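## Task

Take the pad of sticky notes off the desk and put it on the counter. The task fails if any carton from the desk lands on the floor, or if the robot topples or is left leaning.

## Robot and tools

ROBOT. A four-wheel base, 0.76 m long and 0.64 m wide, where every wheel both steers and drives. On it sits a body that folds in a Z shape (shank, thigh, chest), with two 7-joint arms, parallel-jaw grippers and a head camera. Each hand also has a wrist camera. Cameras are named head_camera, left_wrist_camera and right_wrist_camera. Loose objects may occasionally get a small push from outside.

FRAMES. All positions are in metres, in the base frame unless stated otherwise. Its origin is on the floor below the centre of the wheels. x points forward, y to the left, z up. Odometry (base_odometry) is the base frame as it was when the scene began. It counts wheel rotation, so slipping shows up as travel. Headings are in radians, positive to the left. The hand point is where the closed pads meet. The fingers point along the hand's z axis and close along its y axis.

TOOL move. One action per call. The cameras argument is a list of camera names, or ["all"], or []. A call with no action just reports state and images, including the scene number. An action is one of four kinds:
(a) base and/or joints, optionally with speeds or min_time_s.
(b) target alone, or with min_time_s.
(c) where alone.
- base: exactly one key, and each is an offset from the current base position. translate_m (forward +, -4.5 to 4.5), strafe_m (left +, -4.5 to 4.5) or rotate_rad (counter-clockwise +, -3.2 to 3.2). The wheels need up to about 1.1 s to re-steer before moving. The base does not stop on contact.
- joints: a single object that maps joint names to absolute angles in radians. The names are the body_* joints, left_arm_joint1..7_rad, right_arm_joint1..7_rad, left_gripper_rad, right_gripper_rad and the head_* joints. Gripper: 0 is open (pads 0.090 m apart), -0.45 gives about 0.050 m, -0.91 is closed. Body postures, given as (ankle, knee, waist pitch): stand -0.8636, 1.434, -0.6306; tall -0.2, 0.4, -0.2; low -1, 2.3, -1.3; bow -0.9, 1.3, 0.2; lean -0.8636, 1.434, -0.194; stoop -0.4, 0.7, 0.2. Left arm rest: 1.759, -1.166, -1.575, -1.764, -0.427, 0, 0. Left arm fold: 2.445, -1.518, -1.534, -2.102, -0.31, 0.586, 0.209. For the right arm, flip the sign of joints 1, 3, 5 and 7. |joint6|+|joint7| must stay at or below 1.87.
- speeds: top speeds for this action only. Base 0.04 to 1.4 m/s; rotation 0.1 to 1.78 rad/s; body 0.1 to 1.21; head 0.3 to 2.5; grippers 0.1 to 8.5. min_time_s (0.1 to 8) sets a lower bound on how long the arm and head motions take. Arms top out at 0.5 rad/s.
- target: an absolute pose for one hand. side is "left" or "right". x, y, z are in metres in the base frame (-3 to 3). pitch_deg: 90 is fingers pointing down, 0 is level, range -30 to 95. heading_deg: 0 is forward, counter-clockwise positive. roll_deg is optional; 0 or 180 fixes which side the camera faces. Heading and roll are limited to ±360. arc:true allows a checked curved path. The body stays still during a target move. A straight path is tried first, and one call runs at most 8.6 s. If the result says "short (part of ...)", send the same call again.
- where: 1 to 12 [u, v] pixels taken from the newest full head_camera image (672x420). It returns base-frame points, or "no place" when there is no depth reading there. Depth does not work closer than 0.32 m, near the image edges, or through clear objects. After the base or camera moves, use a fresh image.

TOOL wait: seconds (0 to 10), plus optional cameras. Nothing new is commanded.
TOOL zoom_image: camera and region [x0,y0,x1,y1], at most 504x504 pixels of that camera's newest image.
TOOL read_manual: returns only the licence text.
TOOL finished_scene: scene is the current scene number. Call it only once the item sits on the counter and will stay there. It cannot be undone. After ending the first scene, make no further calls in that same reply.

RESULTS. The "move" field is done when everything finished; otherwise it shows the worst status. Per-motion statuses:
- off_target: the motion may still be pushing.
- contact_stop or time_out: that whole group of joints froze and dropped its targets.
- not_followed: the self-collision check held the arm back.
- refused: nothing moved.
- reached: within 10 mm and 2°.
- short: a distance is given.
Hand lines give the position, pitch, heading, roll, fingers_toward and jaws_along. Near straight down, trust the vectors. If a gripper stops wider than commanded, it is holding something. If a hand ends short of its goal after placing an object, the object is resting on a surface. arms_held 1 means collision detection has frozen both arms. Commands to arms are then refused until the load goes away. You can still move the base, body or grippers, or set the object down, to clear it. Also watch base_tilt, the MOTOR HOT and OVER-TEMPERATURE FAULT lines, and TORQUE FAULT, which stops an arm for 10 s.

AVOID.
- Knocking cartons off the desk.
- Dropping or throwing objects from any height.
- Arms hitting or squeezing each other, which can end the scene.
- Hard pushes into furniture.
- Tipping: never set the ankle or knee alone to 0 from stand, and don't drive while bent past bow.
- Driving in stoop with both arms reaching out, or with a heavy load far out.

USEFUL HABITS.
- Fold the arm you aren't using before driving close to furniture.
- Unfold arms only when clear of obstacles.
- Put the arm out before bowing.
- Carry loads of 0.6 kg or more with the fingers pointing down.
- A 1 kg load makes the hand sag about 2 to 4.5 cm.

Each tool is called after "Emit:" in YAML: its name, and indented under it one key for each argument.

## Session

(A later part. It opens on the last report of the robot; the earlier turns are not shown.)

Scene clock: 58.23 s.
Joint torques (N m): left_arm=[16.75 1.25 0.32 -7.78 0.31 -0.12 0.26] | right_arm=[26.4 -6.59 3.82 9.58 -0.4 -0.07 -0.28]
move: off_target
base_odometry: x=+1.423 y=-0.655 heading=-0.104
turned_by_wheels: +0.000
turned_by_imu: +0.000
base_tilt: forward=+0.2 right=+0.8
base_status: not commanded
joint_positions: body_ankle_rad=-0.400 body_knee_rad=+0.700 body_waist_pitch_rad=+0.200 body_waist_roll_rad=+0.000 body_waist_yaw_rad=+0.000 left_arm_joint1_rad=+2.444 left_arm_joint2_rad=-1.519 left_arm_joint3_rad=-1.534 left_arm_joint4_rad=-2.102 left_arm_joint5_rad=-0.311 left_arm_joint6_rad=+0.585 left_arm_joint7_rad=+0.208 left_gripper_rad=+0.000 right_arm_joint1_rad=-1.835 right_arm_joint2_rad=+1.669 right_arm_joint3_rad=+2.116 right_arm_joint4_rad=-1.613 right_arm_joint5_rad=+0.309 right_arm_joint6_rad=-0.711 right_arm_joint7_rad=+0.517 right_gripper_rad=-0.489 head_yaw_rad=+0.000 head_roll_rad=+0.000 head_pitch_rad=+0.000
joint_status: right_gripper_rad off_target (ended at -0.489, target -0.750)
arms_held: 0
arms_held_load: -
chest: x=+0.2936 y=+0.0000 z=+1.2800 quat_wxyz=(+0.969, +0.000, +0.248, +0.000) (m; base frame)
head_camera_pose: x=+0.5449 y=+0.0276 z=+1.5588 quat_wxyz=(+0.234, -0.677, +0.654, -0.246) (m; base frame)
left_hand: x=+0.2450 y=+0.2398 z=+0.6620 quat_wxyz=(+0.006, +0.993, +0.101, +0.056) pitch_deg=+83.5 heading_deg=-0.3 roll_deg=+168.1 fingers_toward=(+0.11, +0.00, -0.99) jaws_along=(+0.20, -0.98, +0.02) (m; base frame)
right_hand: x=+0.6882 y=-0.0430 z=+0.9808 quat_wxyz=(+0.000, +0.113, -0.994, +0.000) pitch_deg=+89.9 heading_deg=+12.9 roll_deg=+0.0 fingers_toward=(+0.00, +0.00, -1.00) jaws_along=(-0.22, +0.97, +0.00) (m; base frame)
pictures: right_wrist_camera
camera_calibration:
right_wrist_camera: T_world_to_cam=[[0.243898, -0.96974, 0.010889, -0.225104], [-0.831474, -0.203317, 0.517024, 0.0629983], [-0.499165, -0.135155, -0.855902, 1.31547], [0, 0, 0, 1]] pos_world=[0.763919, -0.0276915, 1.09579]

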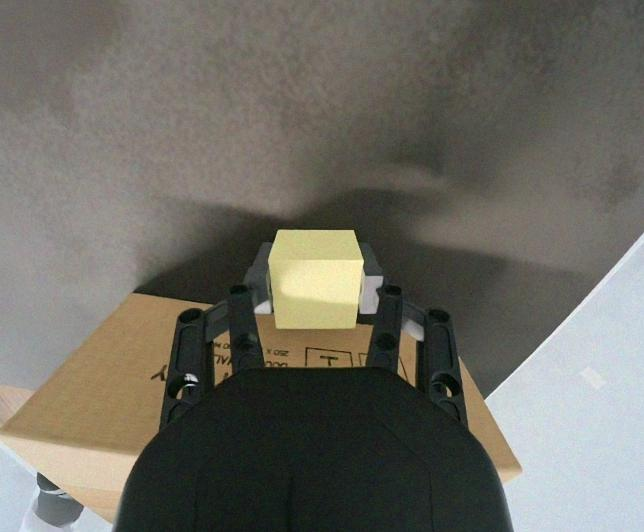

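Emit:
move:
  target: {"side":"right","x":0.69,"y":-0.043,"z":1.13,"pitch_deg":85,"heading_deg":13,"roll_deg":0}

Emit:
move:
  base: {"translate_m":-1.3}
  cameras: ["right_wrist_camera"]

Emit:
move:
  base: {"rotate_rad":-3.14}
  joints: {"head_pitch_rad":-0.4}
  cameras: ["head_camera"]

Scene clock: 61.40 s.
Joint torques (N m): left_arm=[16.9 1 0.4 -7.77 0.4 -0.11 0.19] | right_arm=[22.58 -9.03 3.85 12.19 0.28 -0.17 0.19]
move: done
base_odometry: x=+1.423 y=-0.655 heading=-0.104
turned_by_wheels: +0.000
turned_by_imu: +0.000
base_tilt: forward=+0.2 right=+0.7
base_status: not commanded
joint_positions: body_ankle_rad=-0.400 body_knee_rad=+0.700 body_waist_pitch_rad=+0.200 body_waist_roll_rad=+0.000 body_waist_yaw_rad=+0.000 left_arm_joint1_rad=+2.444 left_arm_joint2_rad=-1.519 left_arm_joint3_rad=-1.534 left_arm_joint4_rad=-2.102 left_arm_joint5_rad=-0.311 left_arm_joint6_rad=+0.585 left_arm_joint7_rad=+0.208 left_gripper_rad=+0.000 right_arm_joint1_rad=-1.524 right_arm_joint2_rad=+1.568 right_arm_joint3_rad=+2.202 right_arm_joint4_rad=-1.603 right_arm_joint5_rad=+0.529 right_arm_joint6_rad=-0.911 right_arm_joint7_rad=+0.744 right_gripper_rad=-0.489 head_yaw_rad=+0.000 head_roll_rad=+0.000 head_pitch_rad=+0.000
joint_status: not commanded
arms_held: 0
arms_held_load: -
chest: x=+0.2936 y=+0.0000 z=+1.2800 quat_wxyz=(+0.969, +0.000, +0.248, +0.000) (m; base frame)
head_camera_pose: x=+0.5449 y=+0.0276 z=+1.5588 quat_wxyz=(+0.234, -0.677, +0.654, -0.246) (m; base frame)
left_hand: x=+0.2450 y=+0.2398 z=+0.6620 quat_wxyz=(+0.006, +0.993, +0.101, +0.056) pitch_deg=+83.5 heading_deg=-0.3 roll_deg=+168.1 fingers_toward=(+0.11, +0.00, -0.99) jaws_along=(+0.20, -0.98, +0.02) (m; base frame)
right_hand: x=+0.6901 y=-0.0431 z=+1.1294 quat_wxyz=(-0.044, +0.113, -0.993, -0.004) pitch_deg=+85.0 heading_deg=+13.0 roll_deg=+0.0 fingers_toward=(+0.09, +0.02, -1.00) jaws_along=(-0.23, +0.97, +0.00) (m; base frame)
right_hand_status: reached (straight line, to end with the hand's camera side forward, planned for 1.1 s): 1 mm and 0.1 deg off.
pictures: none

Scene clock: 66.57 s.
Joint torques (N m): left_arm=[16.14 1.15 0.4 -8.19 0.4 -0.15 0.23] | right_arm=[22.18 -8.56 3.59 12.39 0.28 0.02 0.12]
move: done
base_odometry: x=+0.130 y=-0.522 heading=-0.103
turned_by_wheels: +0.001
turned_by_imu: +0.003
base_tilt: forward=+0.2 right=+0.9
base_status: done
joint_positions: body_ankle_rad=-0.400 body_knee_rad=+0.700 body_waist_pitch_rad=+0.200 body_waist_roll_rad=+0.000 body_waist_yaw_rad=+0.000 left_arm_joint1_rad=+2.445 left_arm_joint2_rad=-1.519 left_arm_joint3_rad=-1.534 left_arm_joint4_rad=-2.102 left_arm_joint5_rad=-0.311 left_arm_joint6_rad=+0.585 left_arm_joint7_rad=+0.208 left_gripper_rad=+0.000 right_arm_joint1_rad=-1.524 right_arm_joint2_rad=+1.567 right_arm_joint3_rad=+2.202 right_arm_joint4_rad=-1.603 right_arm_joint5_rad=+0.530 right_arm_joint6_rad=-0.912 right_arm_joint7_rad=+0.744 right_gripper_rad=-0.489 head_yaw_rad=+0.000 head_roll_rad=+0.000 head_pitch_rad=+0.000
joint_status: not commanded
arms_held: 0
arms_held_load: -
chest: x=+0.2933 y=+0.0000 z=+1.2801 quat_wxyz=(+0.969, +0.000, +0.247, +0.000) (m; base frame)
head_camera_pose: x=+0.5445 y=+0.0276 z=+1.5590 quat_wxyz=(+0.234, -0.677, +0.653, -0.246) (m; base frame)
left_hand: x=+0.2434 y=+0.2398 z=+0.6620 quat_wxyz=(+0.006, +0.993, +0.101, +0.055) pitch_deg=+83.6 heading_deg=-0.3 roll_deg=+168.1 fingers_toward=(+0.11, +0.00, -0.99) jaws_along=(+0.20, -0.98, +0.02) (m; base frame)
right_hand: x=+0.6896 y=-0.0431 z=+1.1298 quat_wxyz=(-0.043, +0.113, -0.993, -0.004) pitch_deg=+85.0 heading_deg=+13.0 roll_deg=+0.0 fingers_toward=(+0.09, +0.02, -1.00) jaws_along=(-0.23, +0.97, +0.00) (m; base frame)
pictures: right_wrist_camera
camera_calibration:
right_wrist_camera: T_world_to_cam=[[0.24448, -0.969538, 0.0150152, -0.232258], [-0.871791, -0.213, 0.441147, 0.100141], [-0.42451, -0.120942, -0.897309, 1.43952], [0, 0, 0, 1]] pos_world=[0.755177, -0.0297542, 1.25101]

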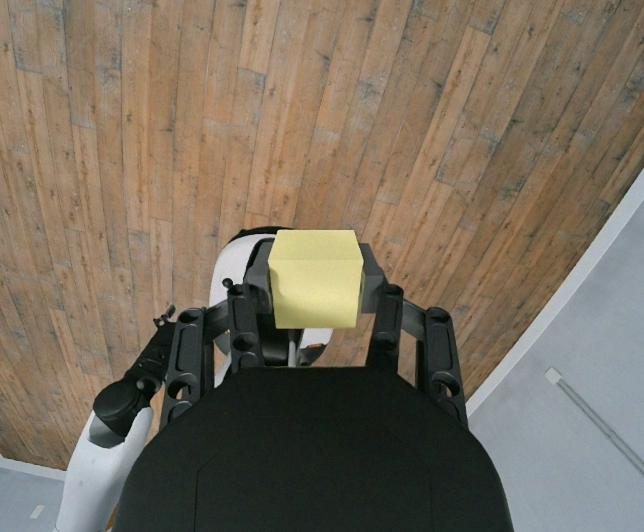

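Scene clock: 72.13 s.
Joint torques (N m): left_arm=[16.51 1.17 0.38 -8.18 0.3 -0.06 0.23] | right_arm=[22.91 -7.68 3.83 12.4 0.21 0.02 -0.1]
move: done
base_odometry: x=+0.129 y=-0.523 heading=+3.041
turned_by_wheels: -3.140
turned_by_imu: -3.121
base_tilt: forward=+0.3 right=+0.9
base_status: done
joint_positions: body_ankle_rad=-0.400 body_knee_rad=+0.700 body_waist_pitch_rad=+0.200 body_waist_roll_rad=+0.000 body_waist_yaw_rad=+0.000 left_arm_joint1_rad=+2.445 left_arm_joint2_rad=-1.519 left_arm_joint3_rad=-1.534 left_arm_joint4_rad=-2.102 left_arm_joint5_rad=-0.311 left_arm_joint6_rad=+0.585 left_arm_joint7_rad=+0.208 left_gripper_rad=+0.000 right_arm_joint1_rad=-1.525 right_arm_joint2_rad=+1.564 right_arm_joint3_rad=+2.202 right_arm_joint4_rad=-1.603 right_arm_joint5_rad=+0.530 right_arm_joint6_rad=-0.912 right_arm_joint7_rad=+0.745 right_gripper_rad=-0.489 head_yaw_rad=+0.000 head_roll_rad=+0.000 head_pitch_rad=-0.400
joint_status: all done
arms_held: 0
arms_held_load: -
chest: x=+0.2933 y=-0.0001 z=+1.2801 quat_wxyz=(+0.969, +0.000, +0.247, +0.000) (m; base frame)
head_camera_pose: x=+0.5150 y=+0.0275 z=+1.6084 quat_wxyz=(+0.359, -0.614, +0.594, -0.375) (m; base frame)
left_hand: x=+0.2440 y=+0.2399 z=+0.6620 quat_wxyz=(+0.006, +0.993, +0.101, +0.056) pitch_deg=+83.6 heading_deg=-0.2 roll_deg=+168.2 fingers_toward=(+0.11, +0.00, -0.99) jaws_along=(+0.20, -0.98, +0.02) (m; base frame)
right_hand: x=+0.6898 y=-0.0435 z=+1.1299 quat_wxyz=(-0.043, +0.113, -0.993, -0.005) pitch_deg=+85.0 heading_deg=+13.0 roll_deg=+0.0 fingers_toward=(+0.08, +0.02, -1.00) jaws_along=(-0.22, +0.97, +0.00) (m; base frame)
pictures: head_camera
camera_calibration:
head_camera: T_world_to_cam=[[0.0125312, -0.999326, 0.0345073, -0.0344256], [-0.460111, -0.0364022, -0.887115, 1.66473], [0.887773, -0.0047605, -0.460257, 0.28322], [0, 0, 0, 1]] pos_world=[0.514955, 0.0275456, 1.60835]

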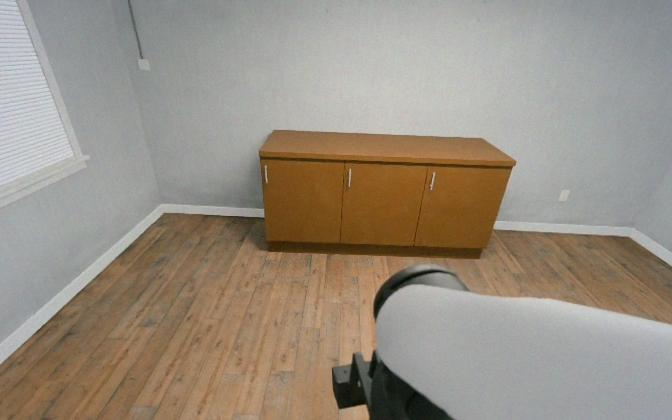

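Emit:
move:
  where:
    - [265,154]
    - [345,158]
    - [505,163]
    - [340,145]

Scene clock: 72.80 s.
Joint torques (N m): left_arm=[16.08 0.54 0.34 -8.3 0.39 -0.1 0.28] | right_arm=[23.27 -6.89 3.67 12.25 0.17 -0.02 -0.09]
base_odometry: x=+0.129 y=-0.523 heading=+3.041
turned_by_wheels: +0.000
turned_by_imu: +0.000
base_tilt: forward=+0.2 right=+0.8
where, head_camera: pixel (265, 154): x +2.615, y +0.508, z +0.923; pixel (345, 158): x +2.626, y -0.035, z +0.912; pixel (505, 163): x +2.638, y -1.134, z +0.915; pixel (340, 145): x +2.838, y +0.000, z +0.940. By the robot's depth camera.
base_status: done
joint_positions: body_ankle_rad=-0.400 body_knee_rad=+0.700 body_waist_pitch_rad=+0.200 body_waist_roll_rad=+0.000 body_waist_yaw_rad=+0.000 left_arm_joint1_rad=+2.445 left_arm_joint2_rad=-1.519 left_arm_joint3_rad=-1.534 left_arm_joint4_rad=-2.102 left_arm_joint5_rad=-0.311 left_arm_joint6_rad=+0.585 left_arm_joint7_rad=+0.208 left_gripper_rad=+0.000 right_arm_joint1_rad=-1.525 right_arm_joint2_rad=+1.564 right_arm_joint3_rad=+2.202 right_arm_joint4_rad=-1.603 right_arm_joint5_rad=+0.530 right_arm_joint6_rad=-0.912 right_arm_joint7_rad=+0.745 right_gripper_rad=-0.489 head_yaw_rad=+0.000 head_roll_rad=+0.000 head_pitch_rad=-0.400
joint_status: all done
arms_held: 0
arms_held_load: -
chest: x=+0.2933 y=-0.0001 z=+1.2801 quat_wxyz=(+0.969, +0.000, +0.247, +0.000) (m; base frame)
head_camera_pose: x=+0.5150 y=+0.0275 z=+1.6084 quat_wxyz=(+0.359, -0.614, +0.594, -0.375) (m; base frame)
left_hand: x=+0.2440 y=+0.2399 z=+0.6620 quat_wxyz=(+0.006, +0.993, +0.101, +0.056) pitch_deg=+83.6 heading_deg=-0.2 roll_deg=+168.2 fingers_toward=(+0.11, +0.00, -0.99) jaws_along=(+0.20, -0.98, +0.02) (m; base frame)
right_hand: x=+0.6898 y=-0.0435 z=+1.1299 quat_wxyz=(-0.043, +0.113, -0.993, -0.005) pitch_deg=+85.0 heading_deg=+13.0 roll_deg=+0.0 fingers_toward=(+0.08, +0.02, -1.00) jaws_along=(-0.22, +0.97, +0.00) (m; base frame)
pictures: none

Emit:
move:
  base: {"translate_m":2.1}

Emit:
move:
  target: {"side":"right","x":0.72,"y":-0.043,"z":0.965,"pitch_deg":90,"heading_deg":13,"roll_deg":0}
  cameras: ["right_wrist_camera"]

Scene clock: 80.73 s.
Joint torques (N m): left_arm=[16.41 1.19 0.45 -8.03 0.39 -0.13 0.26] | right_arm=[23.83 -7.39 3.48 12.09 0.32 0.04 -0.13]
move: done
base_odometry: x=-1.961 y=-0.320 heading=+3.045
turned_by_wheels: +0.004
turned_by_imu: +0.001
base_tilt: forward=+0.2 right=+0.8
base_status: done
joint_positions: body_ankle_rad=-0.400 body_knee_rad=+0.700 body_waist_pitch_rad=+0.200 body_waist_roll_rad=+0.000 body_waist_yaw_rad=+0.000 left_arm_joint1_rad=+2.444 left_arm_joint2_rad=-1.519 left_arm_joint3_rad=-1.534 left_arm_joint4_rad=-2.102 left_arm_joint5_rad=-0.311 left_arm_joint6_rad=+0.585 left_arm_joint7_rad=+0.208 left_gripper_rad=+0.000 right_arm_joint1_rad=-1.526 right_arm_joint2_rad=+1.565 right_arm_joint3_rad=+2.202 right_arm_joint4_rad=-1.603 right_arm_joint5_rad=+0.530 right_arm_joint6_rad=-0.912 right_arm_joint7_rad=+0.745 right_gripper_rad=-0.489 head_yaw_rad=+0.000 head_roll_rad=+0.000 head_pitch_rad=-0.400
joint_status: not commanded
arms_held: 0
arms_held_load: -
chest: x=+0.2937 y=+0.0000 z=+1.2800 quat_wxyz=(+0.969, +0.000, +0.248, +0.000) (m; base frame)
head_camera_pose: x=+0.5155 y=+0.0276 z=+1.6081 quat_wxyz=(+0.359, -0.614, +0.594, -0.375) (m; base frame)
left_hand: x=+0.2445 y=+0.2399 z=+0.6619 quat_wxyz=(+0.006, +0.993, +0.101, +0.056) pitch_deg=+83.6 heading_deg=-0.2 roll_deg=+168.2 fingers_toward=(+0.11, +0.00, -0.99) jaws_along=(+0.20, -0.98, +0.02) (m; base frame)
right_hand: x=+0.6899 y=-0.0433 z=+1.1293 quat_wxyz=(-0.043, +0.113, -0.993, -0.005) pitch_deg=+85.1 heading_deg=+13.0 roll_deg=+0.0 fingers_toward=(+0.08, +0.02, -1.00) jaws_along=(-0.22, +0.97, +0.00) (m; base frame)
pictures: none

Scene clock: 82.47 s.
Joint torques (N m): left_arm=[16.82 1.03 0.36 -8.02 0.31 -0.14 0.24] | right_arm=[28.89 -5.26 4.89 9.95 -0.57 0.02 -0.33]
move: done
base_odometry: x=-1.961 y=-0.320 heading=+3.045
turned_by_wheels: +0.000
turned_by_imu: +0.000
base_tilt: forward=+0.2 right=+0.7
base_status: not commanded
joint_positions: body_ankle_rad=-0.400 body_knee_rad=+0.700 body_waist_pitch_rad=+0.200 body_waist_roll_rad=+0.000 body_waist_yaw_rad=+0.000 left_arm_joint1_rad=+2.444 left_arm_joint2_rad=-1.519 left_arm_joint3_rad=-1.534 left_arm_joint4_rad=-2.102 left_arm_joint5_rad=-0.311 left_arm_joint6_rad=+0.585 left_arm_joint7_rad=+0.208 left_gripper_rad=+0.000 right_arm_joint1_rad=-1.970 right_arm_joint2_rad=+1.642 right_arm_joint3_rad=+2.139 right_arm_joint4_rad=-1.465 right_arm_joint5_rad=+0.254 right_arm_joint6_rad=-0.750 right_arm_joint7_rad=+0.575 right_gripper_rad=-0.489 head_yaw_rad=+0.000 head_roll_rad=+0.000 head_pitch_rad=-0.400
joint_status: not commanded
arms_held: 0
arms_held_load: -
chest: x=+0.2937 y=+0.0000 z=+1.2800 quat_wxyz=(+0.969, +0.000, +0.248, +0.000) (m; base frame)
head_camera_pose: x=+0.5155 y=+0.0276 z=+1.6081 quat_wxyz=(+0.359, -0.614, +0.594, -0.375) (m; base frame)
left_hand: x=+0.2445 y=+0.2399 z=+0.6619 quat_wxyz=(+0.006, +0.993, +0.101, +0.056) pitch_deg=+83.6 heading_deg=-0.2 roll_deg=+168.2 fingers_toward=(+0.11, +0.00, -0.99) jaws_along=(+0.20, -0.98, +0.02) (m; base frame)
right_hand: x=+0.7198 y=-0.0434 z=+0.9654 quat_wxyz=(+0.000, +0.113, -0.994, +0.000) pitch_deg=+89.9 heading_deg=+12.9 roll_deg=+0.0 fingers_toward=(+0.00, +0.00, -1.00) jaws_along=(-0.22, +0.97, +0.00) (m; base frame)
right_hand_status: reached (straight line, to end with the hand's camera side forward, planned for 1.2 s): 1 mm and 0.1 deg off.
pictures: right_wrist_camera
camera_calibration:
right_wrist_camera: T_world_to_cam=[[0.243844, -0.969748, 0.0113285, -0.233485], [-0.830655, -0.202811, 0.518536, 0.0950268], [-0.500552, -0.135852, -0.854981, 1.31806], [0, 0, 0, 1]] pos_world=[0.795625, -0.0280885, 1.08029]

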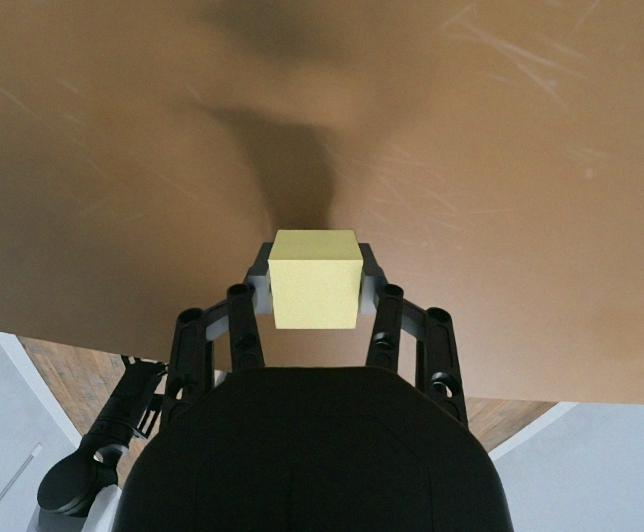

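Emit:
move:
  target: {"side":"right","x":0.72,"y":-0.043,"z":0.945,"pitch_deg":90,"heading_deg":13,"roll_deg":0}
  min_time_s: 0.8

Emit:
move:
  target: {"side":"right","x":0.72,"y":-0.043,"z":0.932,"pitch_deg":90,"heading_deg":13,"roll_deg":0}
  min_time_s: 1
  cameras: ["right_wrist_camera"]

Scene clock: 84.93 s.
Joint torques (N m): left_arm=[16.47 1.01 0.45 -7.89 0.35 -0.19 0.27] | right_arm=[28.6 -4.7 5.07 9.55 -0.39 0.05 -0.39]
move: done
base_odometry: x=-1.961 y=-0.320 heading=+3.045
turned_by_wheels: +0.000
turned_by_imu: +0.000
base_tilt: forward=+0.2 right=+0.8
base_status: not commanded
joint_positions: body_ankle_rad=-0.400 body_knee_rad=+0.700 body_waist_pitch_rad=+0.200 body_waist_roll_rad=+0.000 body_waist_yaw_rad=+0.000 left_arm_joint1_rad=+2.444 left_arm_joint2_rad=-1.519 left_arm_joint3_rad=-1.534 left_arm_joint4_rad=-2.102 left_arm_joint5_rad=-0.311 left_arm_joint6_rad=+0.585 left_arm_joint7_rad=+0.208 left_gripper_rad=+0.000 right_arm_joint1_rad=-2.015 right_arm_joint2_rad=+1.649 right_arm_joint3_rad=+2.130 right_arm_joint4_rad=-1.460 right_arm_joint5_rad=+0.222 right_arm_joint6_rad=-0.716 right_arm_joint7_rad=+0.555 right_gripper_rad=-0.489 head_yaw_rad=+0.000 head_roll_rad=+0.000 head_pitch_rad=-0.400
joint_status: not commanded
arms_held: 0
arms_held_load: -
chest: x=+0.2937 y=+0.0000 z=+1.2800 quat_wxyz=(+0.969, +0.000, +0.248, +0.000) (m; base frame)
head_camera_pose: x=+0.5155 y=+0.0276 z=+1.6081 quat_wxyz=(+0.359, -0.614, +0.594, -0.375) (m; base frame)
left_hand: x=+0.2445 y=+0.2399 z=+0.6619 quat_wxyz=(+0.006, +0.993, +0.101, +0.056) pitch_deg=+83.6 heading_deg=-0.2 roll_deg=+168.2 fingers_toward=(+0.11, +0.00, -0.99) jaws_along=(+0.20, -0.98, +0.02) (m; base frame)
right_hand: x=+0.7199 y=-0.0434 z=+0.9456 quat_wxyz=(+0.000, +0.113, -0.994, +0.000) pitch_deg=+90.0 heading_deg=+12.9 roll_deg=+0.0 fingers_toward=(+0.00, +0.00, -1.00) jaws_along=(-0.22, +0.97, +0.00) (m; base frame)
right_hand_status: reached (straight line, to end with the hand's camera side forward, planned for 0.8 s): 1 mm and 0.1 deg off.
pictures: none

Scene clock: 86.90 s.
Joint torques (N m): left_arm=[16.45 1.24 0.36 -7.91 0.32 -0.15 0.31] | right_arm=[28.94 -5.26 4.84 8.84 0.05 0.22 -0.03]
move: done
base_odometry: x=-1.961 y=-0.320 heading=+3.045
turned_by_wheels: +0.000
turned_by_imu: +0.000
base_tilt: forward=+0.2 right=+0.8
base_status: not commanded
joint_positions: body_ankle_rad=-0.400 body_knee_rad=+0.700 body_waist_pitch_rad=+0.200 body_waist_roll_rad=+0.000 body_waist_yaw_rad=+0.000 left_arm_joint1_rad=+2.444 left_arm_joint2_rad=-1.519 left_arm_joint3_rad=-1.534 left_arm_joint4_rad=-2.102 left_arm_joint5_rad=-0.311 left_arm_joint6_rad=+0.585 left_arm_joint7_rad=+0.208 left_gripper_rad=+0.000 right_arm_joint1_rad=-2.029 right_arm_joint2_rad=+1.650 right_arm_joint3_rad=+2.129 right_arm_joint4_rad=-1.451 right_arm_joint5_rad=+0.205 right_arm_joint6_rad=-0.703 right_arm_joint7_rad=+0.544 right_gripper_rad=-0.488 head_yaw_rad=+0.000 head_roll_rad=+0.000 head_pitch_rad=-0.400
joint_status: not commanded
arms_held: 0
arms_held_load: -
chest: x=+0.2935 y=+0.0000 z=+1.2801 quat_wxyz=(+0.969, +0.000, +0.247, +0.000) (m; base frame)
head_camera_pose: x=+0.5153 y=+0.0276 z=+1.6082 quat_wxyz=(+0.359, -0.614, +0.594, -0.375) (m; base frame)
left_hand: x=+0.2445 y=+0.2399 z=+0.6620 quat_wxyz=(+0.006, +0.993, +0.101, +0.056) pitch_deg=+83.6 heading_deg=-0.2 roll_deg=+168.2 fingers_toward=(+0.11, +0.00, -0.99) jaws_along=(+0.20, -0.98, +0.02) (m; base frame)
right_hand: x=+0.7241 y=-0.0420 z=+0.9410 quat_wxyz=(-0.005, +0.113, -0.994, -0.002) pitch_deg=+89.4 heading_deg=+13.0 roll_deg=+0.0 fingers_toward=(+0.01, +0.00, -1.00) jaws_along=(-0.23, +0.97, +0.00) (m; base frame)
right_hand_status: reached (straight line, to end with the hand's camera side forward, planned for 1.0 s): 10 mm and 0.6 deg off.
pictures: right_wrist_camera
camera_calibration:
right_wrist_camera: T_world_to_cam=[[0.245429, -0.96937, 0.00931425, -0.232133], [-0.835729, -0.206705, 0.508754, 0.12427], [-0.491245, -0.132647, -0.860862, 1.29845], [0, 0, 0, 1]] pos_world=[0.798685, -0.0271, 1.05672]

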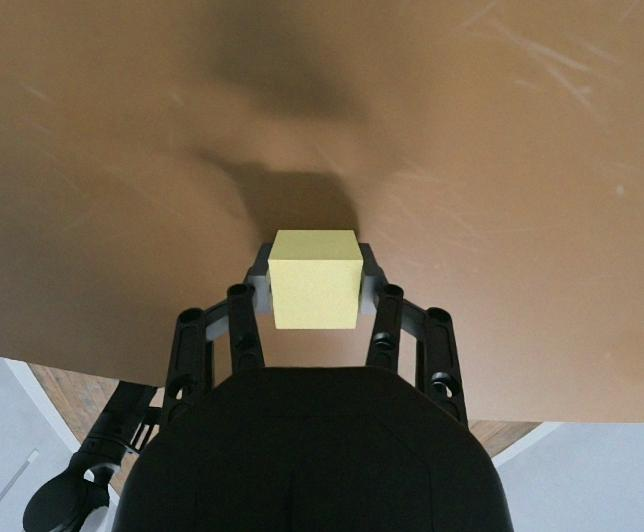

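Emit:
move:
  joints: {"right_gripper_rad":0}
  speeds: {"right_gripper_rad":0.5}

Emit:
move:
  target: {"side":"right","x":0.722,"y":-0.043,"z":1.06,"pitch_deg":90,"heading_deg":13,"roll_deg":0}
  cameras: ["right_wrist_camera"]

Scene clock: 89.33 s.
Joint torques (N m): left_arm=[16.75 1.34 0.57 -8.1 0.39 -0.15 0.25] | right_arm=[29.02 -5.27 4.97 9.23 -0.11 0.06 0.01]
move: done
base_odometry: x=-1.961 y=-0.320 heading=+3.045
turned_by_wheels: +0.000
turned_by_imu: +0.000
base_tilt: forward=+0.2 right=+0.8
base_status: not commanded
joint_positions: body_ankle_rad=-0.400 body_knee_rad=+0.700 body_waist_pitch_rad=+0.200 body_waist_roll_rad=+0.000 body_waist_yaw_rad=+0.000 left_arm_joint1_rad=+2.444 left_arm_joint2_rad=-1.519 left_arm_joint3_rad=-1.534 left_arm_joint4_rad=-2.102 left_arm_joint5_rad=-0.311 left_arm_joint6_rad=+0.585 left_arm_joint7_rad=+0.208 left_gripper_rad=+0.000 right_arm_joint1_rad=-2.029 right_arm_joint2_rad=+1.650 right_arm_joint3_rad=+2.129 right_arm_joint4_rad=-1.451 right_arm_joint5_rad=+0.205 right_arm_joint6_rad=-0.703 right_arm_joint7_rad=+0.544 right_gripper_rad=-0.001 head_yaw_rad=+0.000 head_roll_rad=+0.000 head_pitch_rad=-0.400
joint_status: all done
arms_held: 0
arms_held_load: -
chest: x=+0.2935 y=+0.0000 z=+1.2801 quat_wxyz=(+0.969, +0.000, +0.247, +0.000) (m; base frame)
head_camera_pose: x=+0.5153 y=+0.0276 z=+1.6082 quat_wxyz=(+0.359, -0.614, +0.594, -0.375) (m; base frame)
left_hand: x=+0.2445 y=+0.2399 z=+0.6620 quat_wxyz=(+0.006, +0.993, +0.101, +0.056) pitch_deg=+83.6 heading_deg=-0.2 roll_deg=+168.2 fingers_toward=(+0.11, +0.00, -0.99) jaws_along=(+0.20, -0.98, +0.02) (m; base frame)
right_hand: x=+0.7243 y=-0.0420 z=+0.9410 quat_wxyz=(-0.005, +0.113, -0.994, -0.002) pitch_deg=+89.4 heading_deg=+13.0 roll_deg=+0.0 fingers_toward=(+0.01, +0.00, -1.00) jaws_along=(-0.23, +0.97, +0.00) (m; base frame)
pictures: none

Scene clock: 90.87 s.
Joint torques (N m): left_arm=[16.57 1.61 0.39 -8.11 0.41 -0.08 0.22] | right_arm=[26.73 -7.86 5.61 11.05 0.43 -0.42 0.28]
move: done
base_odometry: x=-1.961 y=-0.320 heading=+3.045
turned_by_wheels: +0.000
turned_by_imu: +0.000
base_tilt: forward=+0.2 right=+0.8
base_status: not commanded
joint_positions: body_ankle_rad=-0.400 body_knee_rad=+0.700 body_waist_pitch_rad=+0.200 body_waist_roll_rad=+0.000 body_waist_yaw_rad=+0.000 left_arm_joint1_rad=+2.444 left_arm_joint2_rad=-1.519 left_arm_joint3_rad=-1.534 left_arm_joint4_rad=-2.102 left_arm_joint5_rad=-0.311 left_arm_joint6_rad=+0.585 left_arm_joint7_rad=+0.208 left_gripper_rad=+0.000 right_arm_joint1_rad=-1.822 right_arm_joint2_rad=+1.578 right_arm_joint3_rad=+2.227 right_arm_joint4_rad=-1.419 right_arm_joint5_rad=+0.435 right_arm_joint6_rad=-0.911 right_arm_joint7_rad=+0.796 right_gripper_rad=+0.000 head_yaw_rad=+0.000 head_roll_rad=+0.000 head_pitch_rad=-0.400
joint_status: not commanded
arms_held: 0
arms_held_load: -
chest: x=+0.2935 y=+0.0000 z=+1.2801 quat_wxyz=(+0.969, +0.000, +0.247, +0.000) (m; base frame)
head_camera_pose: x=+0.5153 y=+0.0276 z=+1.6082 quat_wxyz=(+0.359, -0.614, +0.594, -0.375) (m; base frame)
left_hand: x=+0.2445 y=+0.2399 z=+0.6620 quat_wxyz=(+0.006, +0.993, +0.101, +0.056) pitch_deg=+83.6 heading_deg=-0.2 roll_deg=+168.2 fingers_toward=(+0.11, +0.00, -0.99) jaws_along=(+0.20, -0.98, +0.02) (m; base frame)
right_hand: x=+0.7225 y=-0.0429 z=+1.0604 quat_wxyz=(-0.001, +0.114, -0.994, +0.001) pitch_deg=+89.8 heading_deg=+13.0 roll_deg=+0.0 fingers_toward=(+0.00, +0.00, -1.00) jaws_along=(-0.23, +0.97, +0.00) (m; base frame)
right_hand_status: reached (straight line, to end with the hand's camera side forward, planned for 1.0 s): 1 mm and 0.2 deg off.
pictures: right_wrist_camera
camera_calibration:
right_wrist_camera: T_world_to_cam=[[0.245546, -0.969283, 0.0140409, -0.238841], [-0.832426, -0.203409, 0.515454, 0.0526526], [-0.496764, -0.138255, -0.856802, 1.39973], [0, 0, 0, 1]] pos_world=[0.79781, -0.0272744, 1.1755]

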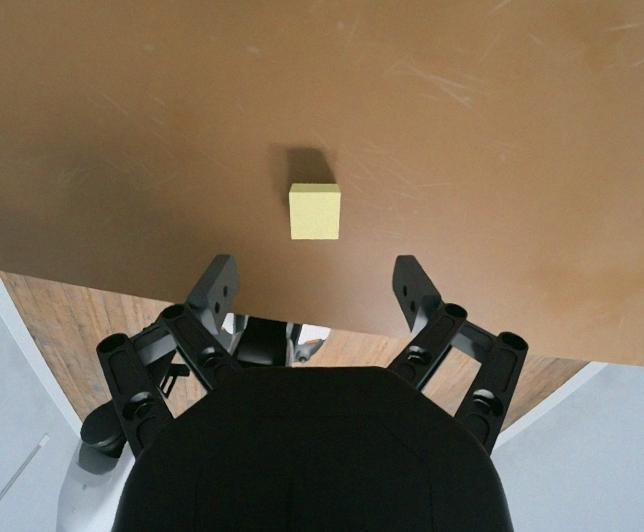

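Emit:
finished_scene:
  scene: 3

The scene is finished: the task was done.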